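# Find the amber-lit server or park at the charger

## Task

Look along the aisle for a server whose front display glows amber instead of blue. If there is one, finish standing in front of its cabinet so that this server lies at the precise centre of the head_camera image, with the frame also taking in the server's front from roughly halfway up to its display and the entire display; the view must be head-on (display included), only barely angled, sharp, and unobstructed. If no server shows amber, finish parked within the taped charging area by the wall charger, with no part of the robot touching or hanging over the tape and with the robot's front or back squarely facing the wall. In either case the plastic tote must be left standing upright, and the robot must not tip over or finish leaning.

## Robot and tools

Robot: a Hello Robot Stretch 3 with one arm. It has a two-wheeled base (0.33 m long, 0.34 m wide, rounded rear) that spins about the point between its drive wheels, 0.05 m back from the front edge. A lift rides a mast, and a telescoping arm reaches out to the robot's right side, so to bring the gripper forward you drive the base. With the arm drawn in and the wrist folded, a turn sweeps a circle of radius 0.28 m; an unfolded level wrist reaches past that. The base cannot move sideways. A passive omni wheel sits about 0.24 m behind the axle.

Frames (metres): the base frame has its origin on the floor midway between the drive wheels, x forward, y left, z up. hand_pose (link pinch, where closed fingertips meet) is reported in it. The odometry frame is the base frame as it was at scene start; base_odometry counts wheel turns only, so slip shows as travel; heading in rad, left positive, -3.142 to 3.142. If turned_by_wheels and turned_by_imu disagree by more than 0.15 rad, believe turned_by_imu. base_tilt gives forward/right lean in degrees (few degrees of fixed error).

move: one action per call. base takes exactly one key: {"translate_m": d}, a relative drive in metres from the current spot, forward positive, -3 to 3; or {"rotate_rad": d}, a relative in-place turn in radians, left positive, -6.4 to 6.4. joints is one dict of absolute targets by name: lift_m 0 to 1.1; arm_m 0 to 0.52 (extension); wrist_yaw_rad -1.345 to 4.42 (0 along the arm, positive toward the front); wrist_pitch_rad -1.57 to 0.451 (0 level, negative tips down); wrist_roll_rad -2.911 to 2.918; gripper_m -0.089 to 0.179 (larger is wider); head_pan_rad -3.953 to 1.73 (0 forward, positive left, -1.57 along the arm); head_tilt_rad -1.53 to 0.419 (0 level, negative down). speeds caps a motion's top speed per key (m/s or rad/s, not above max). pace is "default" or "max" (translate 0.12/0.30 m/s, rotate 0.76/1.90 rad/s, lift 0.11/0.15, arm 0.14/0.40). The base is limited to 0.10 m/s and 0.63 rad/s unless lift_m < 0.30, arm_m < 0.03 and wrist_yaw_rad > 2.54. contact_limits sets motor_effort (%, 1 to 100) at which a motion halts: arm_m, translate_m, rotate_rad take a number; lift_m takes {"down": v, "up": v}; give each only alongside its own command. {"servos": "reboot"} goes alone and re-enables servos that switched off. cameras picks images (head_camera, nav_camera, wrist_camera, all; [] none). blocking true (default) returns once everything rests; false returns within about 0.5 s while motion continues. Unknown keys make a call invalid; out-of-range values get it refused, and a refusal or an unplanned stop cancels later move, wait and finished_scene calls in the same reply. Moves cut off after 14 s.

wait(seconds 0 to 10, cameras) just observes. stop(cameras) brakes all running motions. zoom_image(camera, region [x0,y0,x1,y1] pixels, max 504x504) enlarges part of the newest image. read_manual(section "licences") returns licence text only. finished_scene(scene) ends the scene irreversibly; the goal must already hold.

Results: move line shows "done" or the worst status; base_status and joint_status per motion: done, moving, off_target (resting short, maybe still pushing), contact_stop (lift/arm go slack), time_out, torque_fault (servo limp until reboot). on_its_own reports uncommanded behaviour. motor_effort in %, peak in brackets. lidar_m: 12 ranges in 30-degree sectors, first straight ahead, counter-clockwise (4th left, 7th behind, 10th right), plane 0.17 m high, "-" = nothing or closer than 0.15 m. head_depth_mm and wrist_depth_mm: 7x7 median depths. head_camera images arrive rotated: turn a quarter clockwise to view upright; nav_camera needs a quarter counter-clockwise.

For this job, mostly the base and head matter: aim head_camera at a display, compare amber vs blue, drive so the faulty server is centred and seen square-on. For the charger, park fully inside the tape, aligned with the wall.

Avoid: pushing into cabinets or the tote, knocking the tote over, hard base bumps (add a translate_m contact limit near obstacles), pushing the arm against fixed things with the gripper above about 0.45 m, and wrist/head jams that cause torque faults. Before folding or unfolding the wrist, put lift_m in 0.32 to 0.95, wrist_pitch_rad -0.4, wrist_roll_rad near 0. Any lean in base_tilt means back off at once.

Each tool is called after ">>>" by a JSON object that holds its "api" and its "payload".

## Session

>>> {"api": "move", "payload": {"joints": {"head_pan_rad": -0.95, "head_tilt_rad": -0.25, "lift_m": 0.26}, "pace": "max", "cameras": ["head_camera","nav_camera"]}}

Scene clock: 1.63 s.
move: done
base_odometry: x=+0.000 y=+0.000 heading=+0.000
turned_by_wheels: +0.000
turned_by_imu: +0.000
base_tilt: forward=+1.0 right=-1.6
lidar_m: 1.10 1.26 2.16 1.16 1.38 1.66 0.80 0.64 0.63 0.69 1.05 1.84
head_depth_mm: 951 962 976 978 992 1002 1009 / 1154 1171 1181 1195 1207 1228 1246 / 1453 1480 1506 1521 1548 1577 1467 / 1626 1709 1797 1900 1995 1884 1503 / 1579 1658 1752 1853 1959 1795 1498 / 1536 1603 1684 1785 1887 1917 1480 / 1492 1567 1635 1714 1821 1863 1481
base_status: not commanded
joint_positions: lift_m=+0.260 arm_m=+0.001 wrist_yaw_rad=+2.974 wrist_pitch_rad=-0.616 wrist_roll_rad=+0.000 gripper_m=+0.037 head_pan_rad=-0.962 head_tilt_rad=-0.250
joint_status: all done
measured_speeds: translate_m=+0.000 rotate_rad=+0.000 lift_m=+0.000 arm_m=+0.000 wrist_yaw_rad=+0.000 wrist_pitch_rad=+0.000 wrist_roll_rad=+0.000 head_pan_rad=+0.024 head_tilt_rad=+0.000
motor_effort: left_wheel=-0.8(1.1) right_wheel=-1.2(1.2) lift_m=+14.5(16.6) arm_m=-5.4(5.7) wrist_yaw_rad=+0.6(0.7) wrist_pitch_rad=+2.6(2.9) wrist_roll_rad=+0.2(0.3) gripper_m=+0.6(0.6) head_pan_rad=+2.8(5.3) head_tilt_rad=-1.9(4.3)
hand_pose: x=+0.0113 y=+0.0468 z=+0.2309 quat_wxyz=(+0.270, +0.689, +0.158, +0.654) (m; base frame)
wrist_depth_mm: 145 149 957 926 902 901 854 / 740 163 736 757 712 693 697 / 634 186 593 611 611 594 577 / 553 511 285 486 511 502 499 / 263 258 243 247 430 442 438 / 232 231 127 220 128 396 387 / 207 210 197 - 342 351 351
pictures: head_camera (sideways), nav_camera (sideways)
Images, in order (width x height): head_camera 896x504, nav_camera 672x504.

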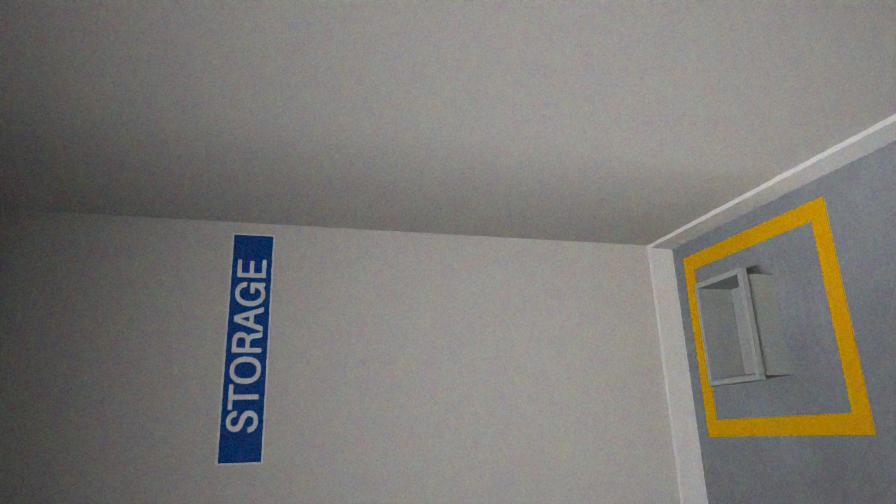

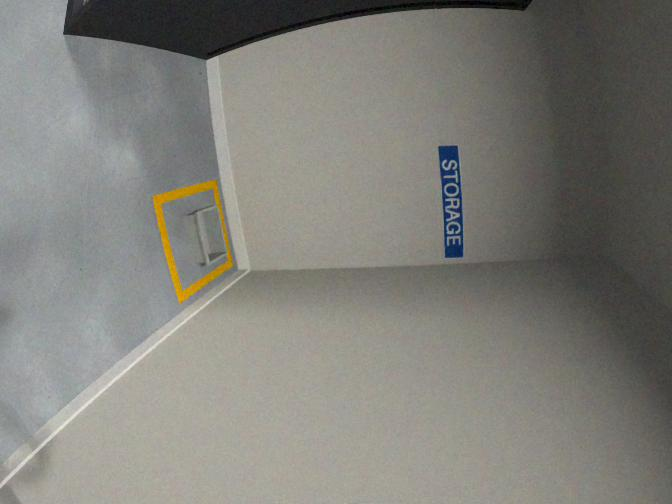

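>>> {"api": "move", "payload": {"joints": {"head_pan_rad": 0.3, "head_tilt_rad": -0.2}, "pace": "max", "cameras": ["head_camera","nav_camera"]}}

>>> {"api": "move", "payload": {"joints": {"head_pan_rad": 1.4, "head_tilt_rad": -0.2}, "pace": "max", "cameras": ["head_camera","nav_camera"]}}

Scene clock: 6.43 s.
move: done
base_odometry: x=+0.000 y=+0.000 heading=+0.000
turned_by_wheels: +0.000
turned_by_imu: +0.001
base_tilt: forward=+1.0 right=-1.7
lidar_m: 1.10 1.26 2.14 1.16 1.39 1.67 0.80 0.64 0.63 0.69 1.04 1.84
head_depth_mm: 1044 1107 1177 1260 1353 1453 1523 / 966 1016 1074 1148 1218 1302 1404 / 1064 1076 1034 1084 1130 1194 1269 / 1237 1277 1313 1346 1389 1421 1427 / 1381 1446 1485 1543 1626 1709 1553 / 2077 1870 1957 2038 2129 2041 1551 / 2686 2629 2789 2943 2692 2028 1539
base_status: not commanded
joint_positions: lift_m=+0.260 arm_m=+0.001 wrist_yaw_rad=+2.974 wrist_pitch_rad=-0.616 wrist_roll_rad=+0.000 gripper_m=+0.037 head_pan_rad=+0.332 head_tilt_rad=-0.205
joint_status: all done
measured_speeds: all 0
motor_effort: left_wheel=+0.6(1.5) right_wheel=-0.7(1.1) lift_m=+14.8(15.1) arm_m=-10.5(10.6) wrist_yaw_rad=+0.2(0.6) wrist_pitch_rad=+2.5(3.0) wrist_roll_rad=+0.0(0.3) gripper_m=+0.4(0.4) head_pan_rad=-1.2(5.3) head_tilt_rad=+6.0(8.2)
hand_pose: x=+0.0113 y=+0.0468 z=+0.2309 quat_wxyz=(+0.270, +0.689, +0.158, +0.654) (m; base frame)
wrist_depth_mm: 144 150 944 918 876 864 871 / 749 163 743 727 719 704 690 / 631 186 599 615 590 596 579 / 529 505 286 481 514 506 495 / 262 259 246 248 434 442 443 / 232 230 127 222 128 395 387 / 207 210 197 - 343 350 354
pictures: head_camera (sideways), nav_camera (sideways)
Images, in order (width x height): head_camera 896x504, nav_camera 672x504.

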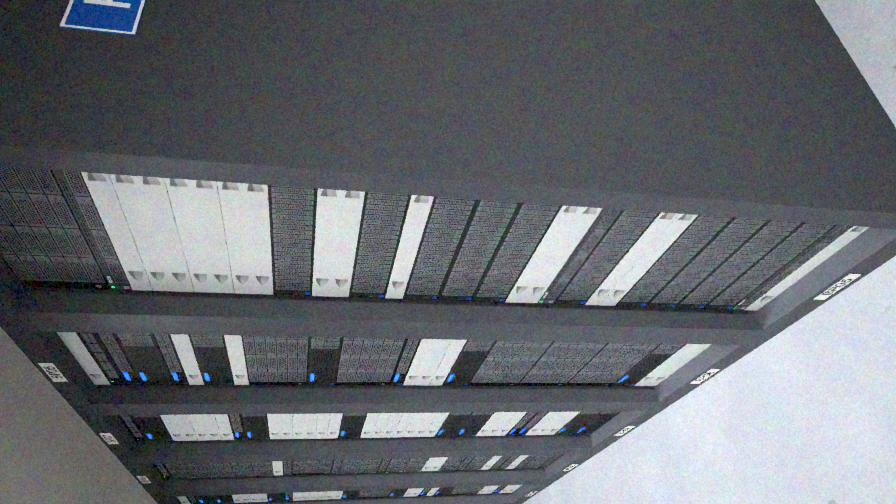

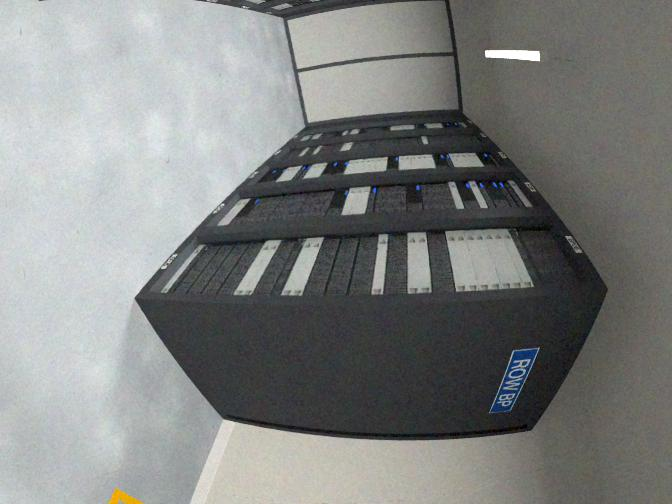

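Scene clock: 7.33 s.
move: done
base_odometry: x=+0.000 y=+0.000 heading=+0.000
turned_by_wheels: +0.000
turned_by_imu: +0.000
base_tilt: forward=+1.0 right=-1.7
lidar_m: 1.10 1.26 2.14 1.16 1.39 1.66 0.80 0.64 0.63 0.69 1.04 1.84
head_depth_mm: 2628 3474 3488 3710 3174 2129 1608 / 2518 2292 2492 2654 2778 2117 1598 / 1751 1808 1947 2044 2188 2091 1588 / 1392 1443 1517 1602 1686 1802 1577 / 1221 1263 1325 1391 1468 1556 1515 / 997 1034 1082 1135 1185 1249 1307 / 1039 1077 1123 1183 1243 1314 1392
base_status: not commanded
joint_positions: lift_m=+0.260 arm_m=+0.001 wrist_yaw_rad=+2.974 wrist_pitch_rad=-0.616 wrist_roll_rad=+0.000 gripper_m=+0.037 head_pan_rad=+1.439 head_tilt_rad=-0.201
joint_status: all done
measured_speeds: all 0
motor_effort: left_wheel=+0.2(1.1) right_wheel=-0.9(1.3) lift_m=+14.4(15.1) arm_m=-11.5(11.9) wrist_yaw_rad=+0.4(0.6) wrist_pitch_rad=+2.3(2.9) wrist_roll_rad=+0.1(0.3) gripper_m=-0.1(0.8) head_pan_rad=-2.0(4.6) head_tilt_rad=+6.2(9.4)
hand_pose: x=+0.0113 y=+0.0468 z=+0.2309 quat_wxyz=(+0.270, +0.689, +0.158, +0.654) (m; base frame)
wrist_depth_mm: 145 150 972 935 895 879 853 / 740 163 743 721 719 691 691 / 642 185 596 604 605 595 585 / 542 506 284 486 515 499 500 / 265 257 245 248 441 439 438 / 232 230 127 220 128 394 388 / 207 209 197 - 340 353 351
pictures: head_camera (sideways), nav_camera (sideways)
Images, in order (width x height): head_camera 896x504, nav_camera 672x504.

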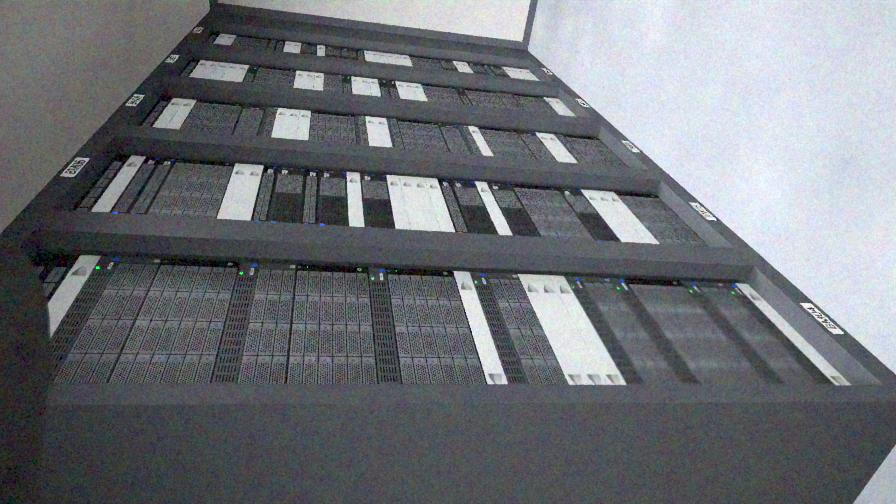

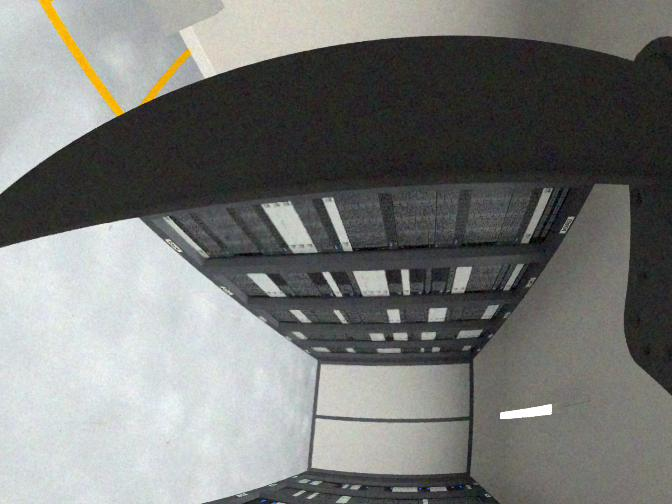

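>>> {"api": "move", "payload": {"base": {"rotate_rad": -2.232}, "joints": {"head_pan_rad": -1.57, "head_tilt_rad": -0.3}, "pace": "max", "cameras": ["nav_camera"]}}

>>> {"api": "move", "payload": {"base": {"translate_m": -2.65}, "pace": "max", "cameras": ["head_camera","nav_camera"]}}

>>> {"api": "move", "payload": {"joints": {"head_pan_rad": -0.9}, "pace": "max", "cameras": ["nav_camera"]}}

>>> {"api": "move", "payload": {"joints": {"head_pan_rad": -2.2}, "pace": "max", "cameras": ["nav_camera"]}}

Scene clock: 40.03 s.
move: done
base_odometry: x=+0.000 y=+0.000 heading=-2.231
turned_by_wheels: -2.231
turned_by_imu: -2.269
base_tilt: forward=+0.9 right=-1.8
lidar_m: 0.63 0.65 0.89 1.84 1.21 1.10 2.69 1.16 1.18 1.78 0.91 0.66
head_depth_mm: 1620 1712 1821 1941 2054 1873 1464 / 1626 1721 1833 1946 2075 1857 1445 / 1626 1708 1828 1950 1980 1840 1442 / 1613 1713 1832 1944 1970 1835 1433 / 1617 1710 1821 1943 2061 1817 1430 / 1625 1716 1824 1941 2068 1802 1420 / 1601 1679 1782 1878 1920 1735 1404
base_status: done
joint_positions: lift_m=+0.260 arm_m=+0.001 wrist_yaw_rad=+2.974 wrist_pitch_rad=-0.616 wrist_roll_rad=+0.000 gripper_m=+0.037 head_pan_rad=-1.582 head_tilt_rad=-0.300
joint_status: all done
measured_speeds: translate_m=+0.000 rotate_rad=+0.000 lift_m=+0.000 arm_m=+0.000 wrist_yaw_rad=+0.000 wrist_pitch_rad=+0.000 wrist_roll_rad=+0.000 head_pan_rad=+0.024 head_tilt_rad=+0.000
motor_effort: left_wheel=+8.7(18.4) right_wheel=-12.1(17.5) lift_m=+19.5(20.0) arm_m=-15.5(16.4) wrist_yaw_rad=+0.1(0.7) wrist_pitch_rad=+2.7(3.0) wrist_roll_rad=+0.2(0.3) gripper_m=+0.0(0.7) head_pan_rad=+2.8(4.7) head_tilt_rad=-1.4(4.3)
hand_pose: x=+0.0113 y=+0.0469 z=+0.2309 quat_wxyz=(+0.270, +0.689, +0.158, +0.654) (m; base frame)
wrist_depth_mm: 145 150 953 929 887 849 670 / 750 163 748 717 716 707 652 / 627 186 580 611 601 594 579 / 536 507 286 492 513 500 496 / 264 258 245 249 432 446 435 / 232 231 127 222 129 396 389 / 207 210 197 - 345 356 352
pictures: nav_camera (sideways)
Images, in order (width x height): nav_camera 672x504.

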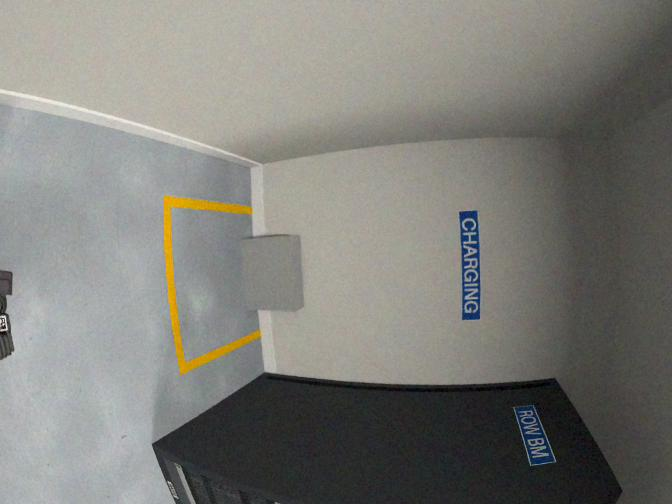

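Scene clock: 50.37 s.
move: done
base_odometry: x=+1.625 y=+2.093 heading=-2.231
turned_by_wheels: +0.000
turned_by_imu: -0.011
base_tilt: forward=+1.0 right=-1.7
lidar_m: 3.28 1.03 0.74 0.65 0.73 0.90 1.43 1.32 0.95 0.85 0.93 1.25
head_depth_mm: 748 790 840 898 963 1036 1127 / 748 790 839 897 961 1034 1124 / 748 791 841 895 963 1032 1122 / 698 739 792 847 917 999 1096 / 740 784 831 887 941 1012 1091 / 746 791 838 897 958 1035 1122 / 746 791 838 891 957 1029 1119
base_status: done
joint_positions: lift_m=+0.260 arm_m=+0.001 wrist_yaw_rad=+2.974 wrist_pitch_rad=-0.616 wrist_roll_rad=+0.000 gripper_m=+0.037 head_pan_rad=-1.570 head_tilt_rad=-0.300
joint_status: not commanded
measured_speeds: all 0
motor_effort: left_wheel=+2.0(9.2) right_wheel=-10.2(18.8) lift_m=+38.0(38.6) arm_m=-9.3(15.5) wrist_yaw_rad=-0.1(1.1) wrist_pitch_rad=+2.8(3.1) wrist_roll_rad=+0.2(0.3) gripper_m=+0.1(0.7) head_pan_rad=+2.9(3.7) head_tilt_rad=-2.0(3.1)
hand_pose: x=+0.0113 y=+0.0469 z=+0.2309 quat_wxyz=(+0.270, +0.689, +0.158, +0.654) (m; base frame)
wrist_depth_mm: 145 150 704 754 772 807 804 / - 163 723 738 707 707 695 / 632 185 594 604 603 597 579 / 541 507 286 488 515 503 495 / 262 259 245 249 430 442 436 / 231 230 127 221 129 395 387 / 207 211 197 - 344 352 347
pictures: head_camera (sideways), nav_camera (sideways)
Images, in order (width x height): head_camera 896x504, nav_camera 672x504.

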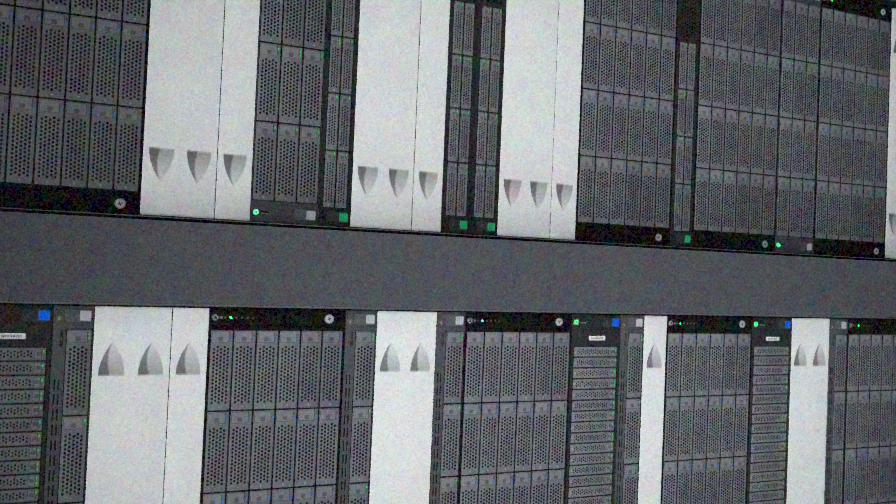

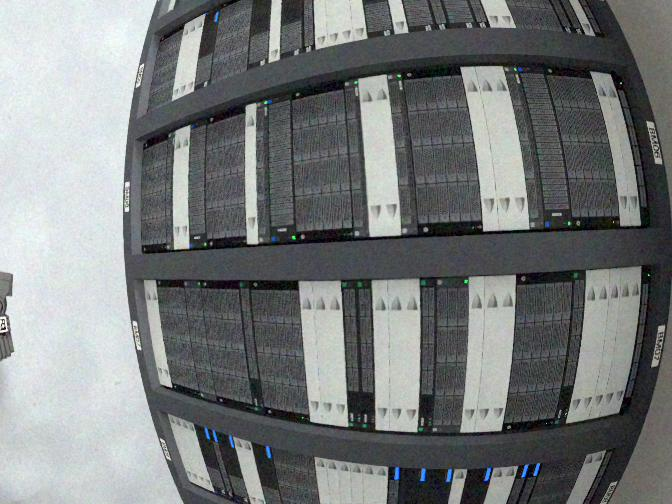

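Scene clock: 51.17 s.
move: done
base_odometry: x=+1.625 y=+2.093 heading=-2.231
turned_by_wheels: +0.000
turned_by_imu: +0.000
base_tilt: forward=+0.9 right=-1.6
lidar_m: 3.29 1.03 0.74 0.65 0.73 0.89 1.43 1.33 0.95 0.85 0.94 1.25
head_depth_mm: 782 814 849 887 928 977 1028 / 836 876 914 959 1011 1063 1126 / 856 904 964 1021 1088 1162 1241 / 978 1029 1079 1138 1146 1223 1308 / 1068 1127 1199 1276 1358 1461 1412 / 1169 1240 1309 1402 1506 1605 1417 / 1296 1388 1507 1620 1770 1762 1408
base_status: not commanded
joint_positions: lift_m=+0.260 arm_m=+0.001 wrist_yaw_rad=+2.974 wrist_pitch_rad=-0.616 wrist_roll_rad=+0.000 gripper_m=+0.037 head_pan_rad=-0.882 head_tilt_rad=-0.300
joint_status: all done
measured_speeds: all 0
motor_effort: left_wheel=+1.3(2.3) right_wheel=-10.3(10.6) lift_m=+37.2(38.1) arm_m=-8.6(9.8) wrist_yaw_rad=+0.1(0.6) wrist_pitch_rad=+2.4(2.8) wrist_roll_rad=+0.2(0.3) gripper_m=+0.4(0.6) head_pan_rad=+0.8(4.9) head_tilt_rad=-2.0(2.2)
hand_pose: x=+0.0113 y=+0.0469 z=+0.2309 quat_wxyz=(+0.270, +0.689, +0.158, +0.654) (m; base frame)
wrist_depth_mm: 144 150 711 753 765 802 831 / - 163 703 712 723 720 693 / 638 186 600 606 606 590 579 / 546 504 286 487 517 502 499 / 262 258 245 247 436 438 436 / 231 231 127 221 128 392 391 / 207 212 197 - 341 353 353
pictures: nav_camera (sideways)
Images, in order (width x height): nav_camera 672x504.

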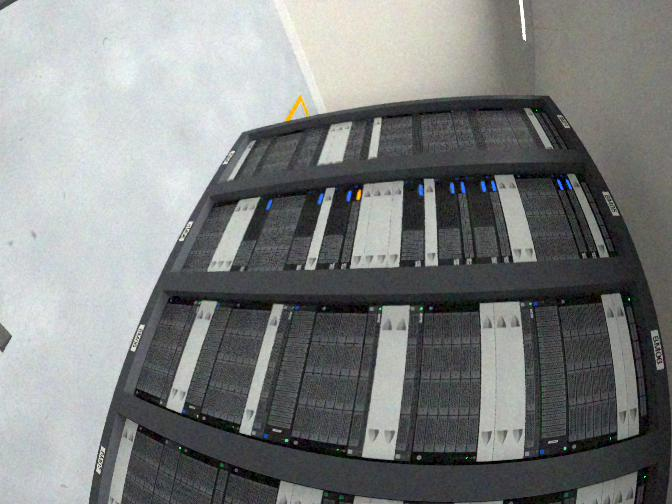

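Scene clock: 52.13 s.
move: done
base_odometry: x=+1.625 y=+2.093 heading=-2.231
turned_by_wheels: +0.000
turned_by_imu: +0.000
base_tilt: forward=+0.8 right=-1.6
lidar_m: 3.29 1.03 0.74 0.65 0.73 0.90 1.43 1.33 0.95 0.85 0.94 1.25
head_depth_mm: 1174 1252 1372 1501 1609 1693 1457 / 1121 1212 1293 1402 1505 1637 1446 / 1026 1099 1185 1280 1392 1538 1445 / 941 1001 1075 1159 1250 1365 1393 / 851 902 958 1026 1101 1182 1275 / 819 865 918 973 1040 1111 1207 / 769 807 854 902 956 1021 1091
base_status: not commanded
joint_positions: lift_m=+0.260 arm_m=+0.001 wrist_yaw_rad=+2.974 wrist_pitch_rad=-0.616 wrist_roll_rad=+0.000 gripper_m=+0.037 head_pan_rad=-2.222 head_tilt_rad=-0.300
joint_status: all done
measured_speeds: all 0
motor_effort: left_wheel=+2.0(3.1) right_wheel=-10.2(10.5) lift_m=+36.7(37.5) arm_m=-7.9(9.1) wrist_yaw_rad=-0.4(0.6) wrist_pitch_rad=+2.7(2.9) wrist_roll_rad=+0.1(0.3) gripper_m=+0.1(0.6) head_pan_rad=+0.1(4.3) head_tilt_rad=-1.7(2.6)
hand_pose: x=+0.0113 y=+0.0469 z=+0.2309 quat_wxyz=(+0.270, +0.689, +0.158, +0.654) (m; base frame)
wrist_depth_mm: 144 150 688 738 793 807 819 / - 163 709 725 730 705 668 / 640 186 595 597 592 600 585 / 540 506 287 485 509 494 499 / 263 260 246 249 434 442 437 / 234 231 127 220 129 392 387 / 208 211 196 - 343 352 350
pictures: nav_camera (sideways)
Images, in order (width x height): nav_camera 672x504.

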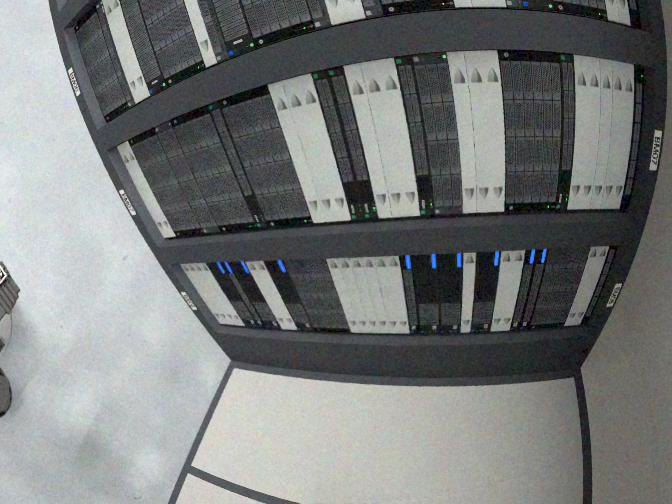

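>>> {"api": "move", "payload": {"base": {"translate_m": 0.98}, "joints": {"head_pan_rad": -1.57, "head_tilt_rad": -0.35}, "pace": "max", "cameras": ["head_camera"]}}

Scene clock: 69.03 s.
move: done
base_odometry: x=+1.024 y=+1.319 heading=-2.231
turned_by_wheels: +0.000
turned_by_imu: +0.007
base_tilt: forward=+1.1 right=-1.7
lidar_m: 2.31 1.03 0.70 0.70 0.75 1.02 2.40 1.24 0.89 0.85 0.85 1.15
head_depth_mm: 717 766 813 860 909 978 1127 / 717 766 823 886 961 1048 1125 / 718 765 822 887 962 1051 1157 / 716 766 822 887 962 1048 1157 / 718 767 822 889 960 1052 1161 / 705 753 793 845 922 995 1095 / 671 721 783 861 940 1041 1160
base_status: done
joint_positions: lift_m=+0.260 arm_m=+0.001 wrist_yaw_rad=+2.974 wrist_pitch_rad=-0.616 wrist_roll_rad=+0.000 gripper_m=+0.037 head_pan_rad=-1.570 head_tilt_rad=-0.350
joint_status: all done
measured_speeds: all 0
motor_effort: left_wheel=+5.5(16.1) right_wheel=+0.5(9.6) lift_m=+31.3(34.6) arm_m=-4.1(6.9) wrist_yaw_rad=+0.6(0.8) wrist_pitch_rad=+2.9(3.0) wrist_roll_rad=+0.1(0.3) gripper_m=-0.4(0.7) head_pan_rad=-2.5(4.7) head_tilt_rad=-0.7(3.9)
hand_pose: x=+0.0113 y=+0.0469 z=+0.2309 quat_wxyz=(+0.270, +0.689, +0.158, +0.654) (m; base frame)
wrist_depth_mm: 145 149 753 751 804 823 846 / - 163 735 725 723 709 695 / 629 186 602 601 589 594 586 / 543 504 286 484 516 503 504 / 261 258 244 248 437 446 439 / 232 231 127 220 128 393 387 / 208 211 197 - 343 351 349
pictures: head_camera (sideways)
Images, in order (width x height): head_camera 896x504.

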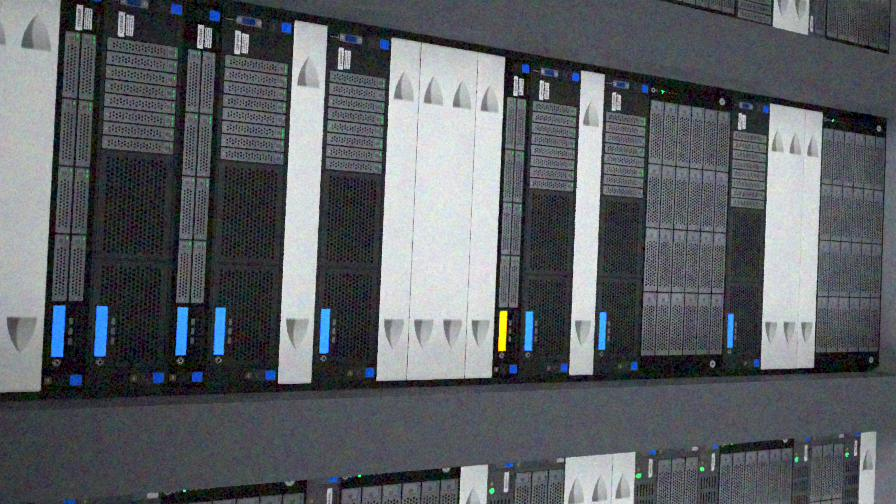

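>>> {"api": "move", "payload": {"joints": {"head_tilt_rad": -0.448}, "cameras": ["head_camera"]}}

Scene clock: 72.73 s.
move: done
base_odometry: x=+1.024 y=+1.319 heading=-2.231
turned_by_wheels: +0.000
turned_by_imu: +0.001
base_tilt: forward=+1.1 right=-1.5
lidar_m: 2.31 1.04 0.70 0.70 0.76 1.01 2.41 1.24 0.89 0.85 0.85 1.15
head_depth_mm: 706 766 827 884 972 1117 1252 / 708 767 836 924 1026 1137 1223 / 709 766 840 924 1026 1160 1252 / 709 766 840 920 1030 1162 1246 / 706 769 840 925 1031 1164 1244 / 692 750 801 887 979 1107 1209 / 661 725 801 898 1013 1164 1231
base_status: not commanded
joint_positions: lift_m=+0.260 arm_m=+0.001 wrist_yaw_rad=+2.974 wrist_pitch_rad=-0.616 wrist_roll_rad=+0.000 gripper_m=+0.037 head_pan_rad=-1.570 head_tilt_rad=-0.448
joint_status: all done
measured_speeds: all 0
motor_effort: left_wheel=+5.2(6.2) right_wheel=+0.7(0.9) lift_m=+28.7(29.6) arm_m=-1.9(2.4) wrist_yaw_rad=+0.1(0.8) wrist_pitch_rad=+2.4(2.7) wrist_roll_rad=+0.0(0.3) gripper_m=-0.3(0.7) head_pan_rad=-2.6(2.8) head_tilt_rad=-3.1(3.4)
hand_pose: x=+0.0113 y=+0.0469 z=+0.2309 quat_wxyz=(+0.270, +0.689, +0.158, +0.654) (m; base frame)
wrist_depth_mm: 145 149 746 750 793 809 870 / - 162 752 718 718 712 685 / 636 186 587 604 589 598 581 / 535 503 286 491 517 505 500 / 263 259 244 248 432 448 436 / 232 231 127 221 129 392 388 / 208 209 197 - 342 354 349
pictures: head_camera (sideways)
Images, in order (width x height): head_camera 896x504.

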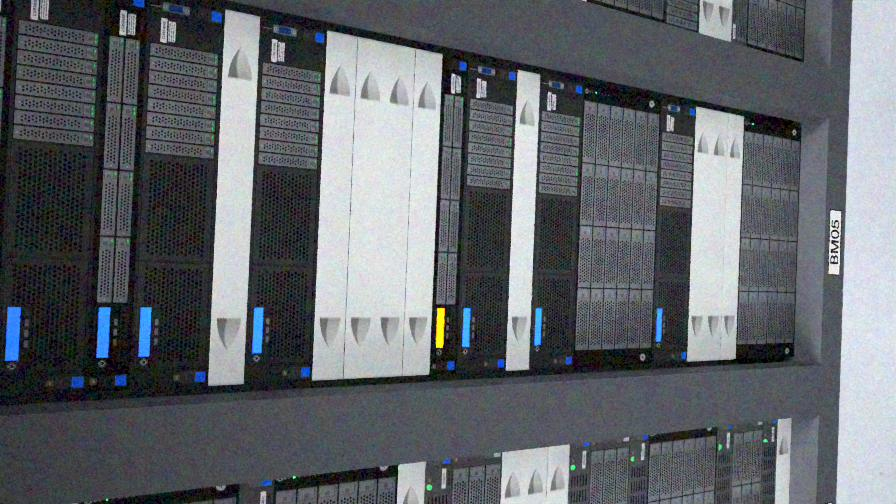

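>>> {"api": "finished_scene", "payload": {"scene": 2}}

The scene is finished: the task was done.


## Next scene

The same job, from a new start.

>>> {"api": "move", "payload": {"joints": {"head_pan_rad": 1.0, "head_tilt_rad": -0.25, "lift_m": 0.26}, "pace": "max", "cameras": ["head_camera","nav_camera"]}}

>>> {"api": "move", "payload": {"joints": {"head_pan_rad": -0.9, "head_tilt_rad": -0.25}, "pace": "max", "cameras": ["head_camera","nav_camera"]}}

Scene clock: 2.10 s.
move: done
base_odometry: x=+0.000 y=+0.000 heading=+0.000
turned_by_wheels: +0.000
turned_by_imu: +0.001
base_tilt: forward=+1.0 right=-1.7
lidar_m: 1.43 1.15 0.88 0.86 0.91 1.32 1.86 1.07 1.44 1.13 0.68 0.92
head_depth_mm: 964 1027 1100 1185 1275 1387 1457 / 910 965 1027 1100 1179 1276 1377 / 859 909 966 1028 1095 1179 1277 / 814 857 907 961 1027 1094 1180 / 774 813 857 904 961 1024 1094 / 737 771 812 856 904 961 1022 / 702 735 771 813 855 902 960
base_status: not commanded
joint_positions: lift_m=+0.260 arm_m=+0.001 wrist_yaw_rad=+2.956 wrist_pitch_rad=-0.559 wrist_roll_rad=+0.000 gripper_m=+0.037 head_pan_rad=+1.007 head_tilt_rad=-0.250
joint_status: all done
measured_speeds: all 0
motor_effort: left_wheel=+0.0(1.8) right_wheel=-0.5(0.8) lift_m=+21.3(21.3) arm_m=-6.2(6.2) wrist_yaw_rad=+0.2(0.7) wrist_pitch_rad=+2.8(3.1) wrist_roll_rad=+0.2(0.3) gripper_m=+0.4(0.6) head_pan_rad=-2.2(4.5) head_tilt_rad=-1.8(5.8)
hand_pose: x=+0.0166 y=+0.0554 z=+0.2424 quat_wxyz=(+0.258, +0.695, +0.131, +0.659) (m; base frame)
wrist_depth_mm: 137 145 - - 925 925 930 / 153 158 826 818 813 791 777 / 691 173 675 657 646 641 620 / 565 197 553 555 540 542 541 / 492 266 232 264 457 464 459 / 246 245 128 233 128 410 404 / 218 216 205 212 362 362 361
pictures: head_camera (sideways), nav_camera (sideways)
Images, in order (width x height): head_camera 896x504, nav_camera 672x504.

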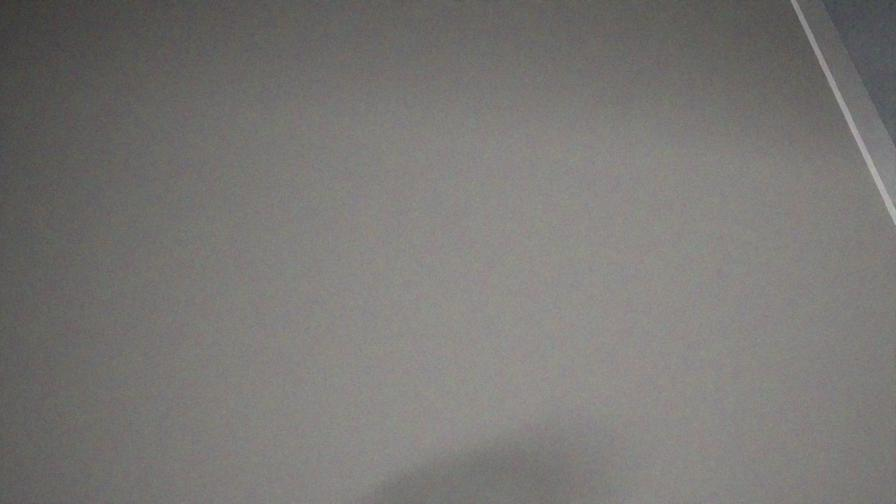

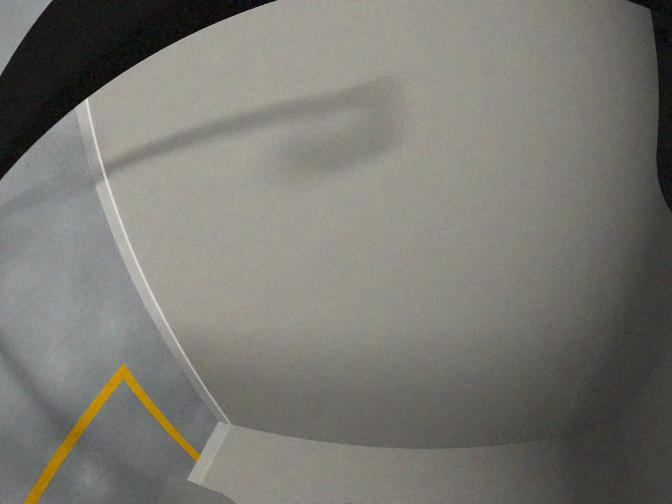

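Scene clock: 3.17 s.
move: done
base_odometry: x=+0.000 y=+0.000 heading=+0.000
turned_by_wheels: +0.000
turned_by_imu: +0.000
base_tilt: forward=+1.0 right=-1.8
lidar_m: 1.43 1.15 0.88 0.86 0.91 1.32 1.87 1.07 1.44 1.12 0.68 0.92
head_depth_mm: 566 747 823 921 1043 1181 1294 / 568 588 614 647 687 910 1029 / 616 639 665 693 723 757 794 / 672 700 731 764 802 844 889 / 738 775 813 854 899 953 1009 / 820 864 912 967 1028 1093 1173 / 923 978 1042 1109 1189 1282 1362
base_status: not commanded
joint_positions: lift_m=+0.260 arm_m=+0.001 wrist_yaw_rad=+2.956 wrist_pitch_rad=-0.559 wrist_roll_rad=+0.000 gripper_m=+0.037 head_pan_rad=-0.943 head_tilt_rad=-0.250
joint_status: all done
measured_speeds: all 0
motor_effort: left_wheel=+0.3(1.0) right_wheel=-0.6(0.8) lift_m=+26.9(26.9) arm_m=-7.3(7.4) wrist_yaw_rad=+0.0(0.9) wrist_pitch_rad=+3.1(3.2) wrist_roll_rad=+0.3(0.3) gripper_m=-0.3(0.4) head_pan_rad=+2.5(5.3) head_tilt_rad=-1.4(3.4)
hand_pose: x=+0.0166 y=+0.0554 z=+0.2424 quat_wxyz=(+0.258, +0.695, +0.131, +0.659) (m; base frame)
wrist_depth_mm: 137 145 - - 937 925 938 / 153 158 837 812 821 796 791 / 687 173 659 655 647 633 628 / 584 199 548 553 547 540 526 / 498 265 231 264 454 463 459 / 245 243 128 234 128 410 401 / 217 217 205 212 362 364 363
pictures: head_camera (sideways), nav_camera (sideways)
Images, in order (width x height): head_camera 896x504, nav_camera 672x504.

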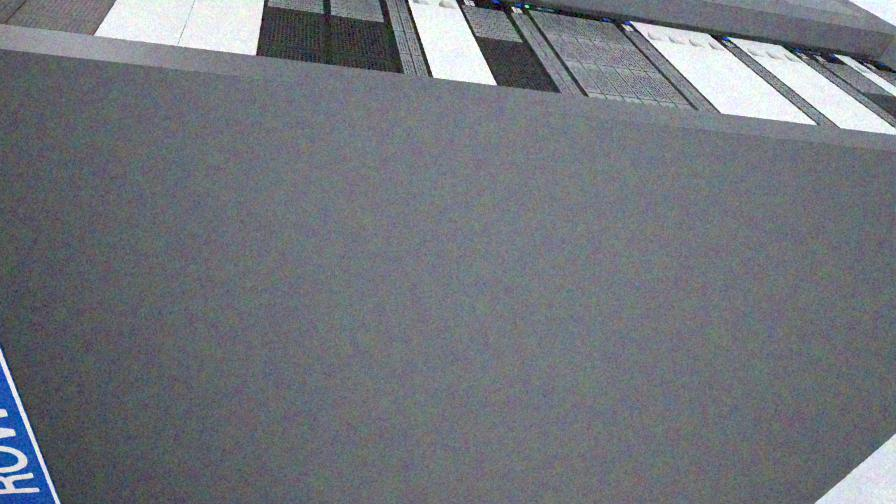

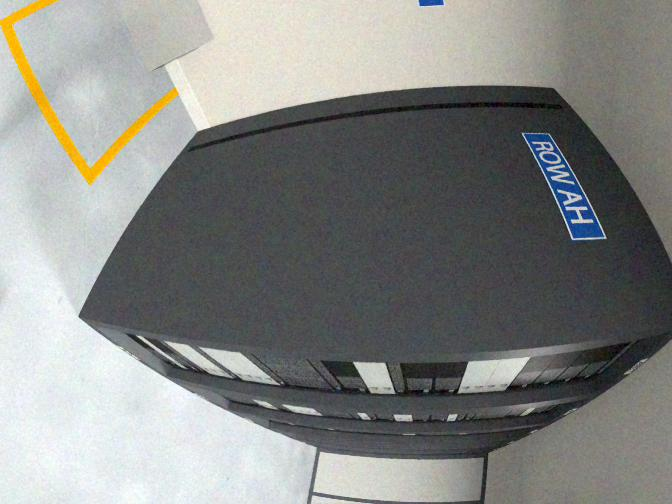

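>>> {"api": "move", "payload": {"joints": {"head_pan_rad": -1.9, "head_tilt_rad": -0.2}, "pace": "max", "cameras": ["head_camera","nav_camera"]}}

Scene clock: 6.03 s.
move: done
base_odometry: x=+0.000 y=+0.000 heading=+0.000
turned_by_wheels: +0.000
turned_by_imu: +0.001
base_tilt: forward=+1.1 right=-1.5
lidar_m: 1.43 1.15 0.88 0.86 0.92 1.32 1.86 1.07 1.44 1.12 0.68 0.92
head_depth_mm: 1486 1510 1518 1531 1440 1470 1487 / 2228 1758 1815 1884 1886 1860 1592 / 2733 2280 2384 2409 2434 2061 1574 / 2775 3464 3420 3452 2972 2084 1575 / 2480 3491 3593 3792 3054 2058 1561 / 2859 3416 3541 3711 2990 2040 1555 / 2877 3283 3398 3560 2797 2020 1540
base_status: not commanded
joint_positions: lift_m=+0.260 arm_m=+0.001 wrist_yaw_rad=+2.956 wrist_pitch_rad=-0.559 wrist_roll_rad=+0.000 gripper_m=+0.037 head_pan_rad=-1.922 head_tilt_rad=-0.205
joint_status: all done
measured_speeds: all 0
motor_effort: left_wheel=-0.6(1.2) right_wheel=-0.2(0.7) lift_m=+34.9(35.5) arm_m=-11.0(11.0) wrist_yaw_rad=-0.1(1.0) wrist_pitch_rad=+3.1(3.1) wrist_roll_rad=+0.2(0.3) gripper_m=+0.2(0.9) head_pan_rad=+0.5(4.0) head_tilt_rad=+6.4(7.4)
hand_pose: x=+0.0166 y=+0.0554 z=+0.2424 quat_wxyz=(+0.258, +0.695, +0.131, +0.659) (m; base frame)
wrist_depth_mm: 137 144 - - 933 928 929 / 154 158 825 819 818 785 790 / 689 174 674 658 651 639 629 / 580 198 544 554 545 544 531 / 498 266 233 265 460 466 460 / 245 246 128 233 128 409 399 / 218 216 206 212 361 363 362
pictures: head_camera (sideways), nav_camera (sideways)
Images, in order (width x height): head_camera 896x504, nav_camera 672x504.

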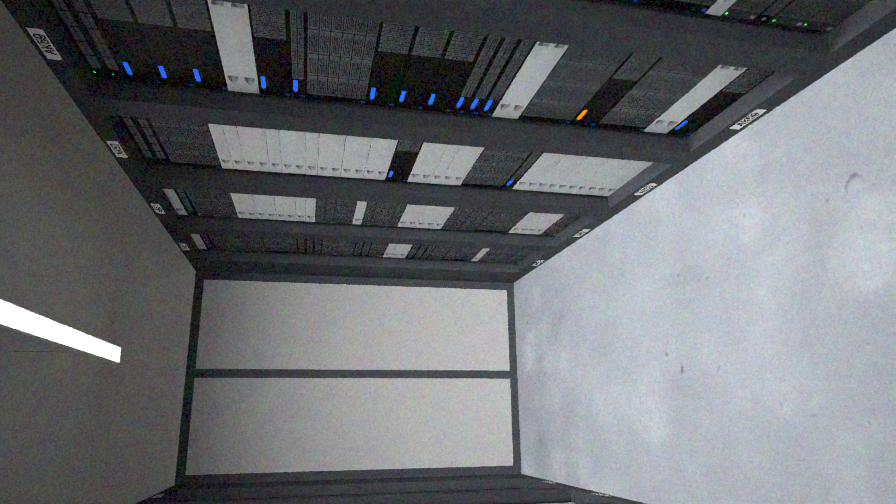

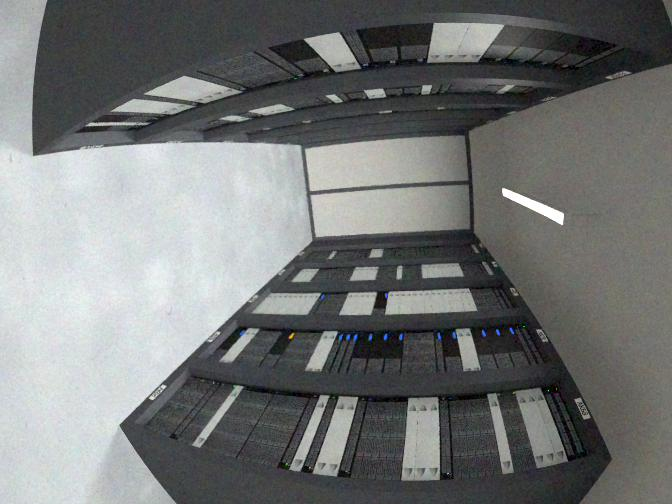

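>>> {"api": "move", "payload": {"base": {"rotate_rad": -1.66}, "joints": {"head_pan_rad": -1.57, "head_tilt_rad": -0.75}, "pace": "max", "cameras": []}}

>>> {"api": "move", "payload": {"base": {"translate_m": 1.56}, "pace": "max", "cameras": ["head_camera"]}}

Scene clock: 23.83 s.
move: done
base_odometry: x=+0.000 y=+0.000 heading=-1.660
turned_by_wheels: -1.660
turned_by_imu: -1.686
base_tilt: forward=+1.1 right=-1.7
lidar_m: 1.55 0.68 0.83 1.43 1.26 0.90 0.86 0.89 1.20 2.16 1.07 1.31
head_depth_mm: 1804 2052 2239 1860 1523 1298 1125 / 1814 2056 2232 1846 1520 1292 1121 / 1813 2061 2244 1833 1508 1283 1116 / 1821 2072 2245 1837 1508 1279 1117 / 1815 2077 2240 1818 1502 1272 1111 / 1824 2056 2205 1809 1502 1270 1111 / 1615 1636 1684 1702 1482 1265 1105
base_status: done
joint_positions: lift_m=+0.260 arm_m=+0.001 wrist_yaw_rad=+2.956 wrist_pitch_rad=-0.559 wrist_roll_rad=+0.000 gripper_m=+0.037 head_pan_rad=-1.565 head_tilt_rad=-0.754
joint_status: all done
measured_speeds: all 0
motor_effort: left_wheel=+6.6(18.9) right_wheel=-10.8(17.4) lift_m=+34.5(35.2) arm_m=-16.8(17.4) wrist_yaw_rad=+0.5(0.7) wrist_pitch_rad=+2.8(3.2) wrist_roll_rad=+0.2(0.3) gripper_m=-0.1(0.6) head_pan_rad=-2.9(4.9) head_tilt_rad=-1.2(5.6)
hand_pose: x=+0.0166 y=+0.0554 z=+0.2424 quat_wxyz=(+0.258, +0.695, +0.131, +0.659) (m; base frame)
wrist_depth_mm: 137 148 - - - 823 607 / 155 158 832 825 799 755 626 / 695 174 669 660 642 634 607 / 573 198 542 559 542 543 531 / 495 265 231 263 455 461 455 / 244 246 128 232 128 405 404 / 218 217 204 211 360 364 362
pictures: none
No camera images: "cameras" was empty.

Scene clock: 30.40 s.
move: done
base_odometry: x=-0.138 y=-1.554 heading=-1.659
turned_by_wheels: +0.000
turned_by_imu: +0.010
base_tilt: forward=+1.2 right=-1.6
lidar_m: 1.43 0.57 0.39 0.39 0.41 0.47 2.41 1.25 0.91 0.87 0.88 1.20
head_depth_mm: 745 845 947 1134 1415 1297 1126 / 749 854 992 1170 1414 1293 1122 / 751 855 992 1186 1425 1288 1120 / 752 857 998 1200 1430 1283 1115 / 753 858 1002 1194 1424 1272 1111 / 738 838 961 1140 1401 1273 1111 / 707 841 1010 1210 1419 1272 1104
base_status: done
joint_positions: lift_m=+0.260 arm_m=+0.001 wrist_yaw_rad=+2.956 wrist_pitch_rad=-0.559 wrist_roll_rad=+0.000 gripper_m=+0.037 head_pan_rad=-1.570 head_tilt_rad=-0.750
joint_status: not commanded
measured_speeds: all 0
motor_effort: left_wheel=+2.5(17.7) right_wheel=+0.4(9.3) lift_m=+33.8(35.3) arm_m=-14.4(17.1) wrist_yaw_rad=-0.5(1.1) wrist_pitch_rad=+2.8(3.3) wrist_roll_rad=+0.3(0.4) gripper_m=-0.4(0.7) head_pan_rad=-2.1(3.5) head_tilt_rad=+2.9(3.9)
hand_pose: x=+0.0166 y=+0.0554 z=+0.2424 quat_wxyz=(+0.258, +0.695, +0.131, +0.659) (m; base frame)
wrist_depth_mm: 138 148 417 436 424 490 531 / 384 158 456 487 473 544 592 / 451 173 503 521 514 - 586 / 455 199 494 529 541 537 530 / 473 265 232 264 458 461 461 / 247 244 128 234 128 404 404 / 219 217 205 212 358 362 358
pictures: head_camera (sideways)
Images, in order (width x height): head_camera 896x504.

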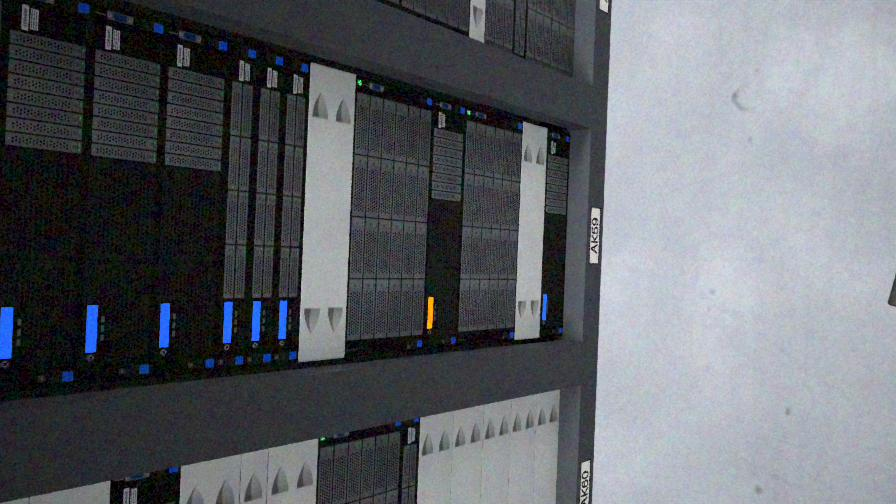

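>>> {"api": "finished_scene", "payload": {"scene": 3}}

The scene is finished: the task was done.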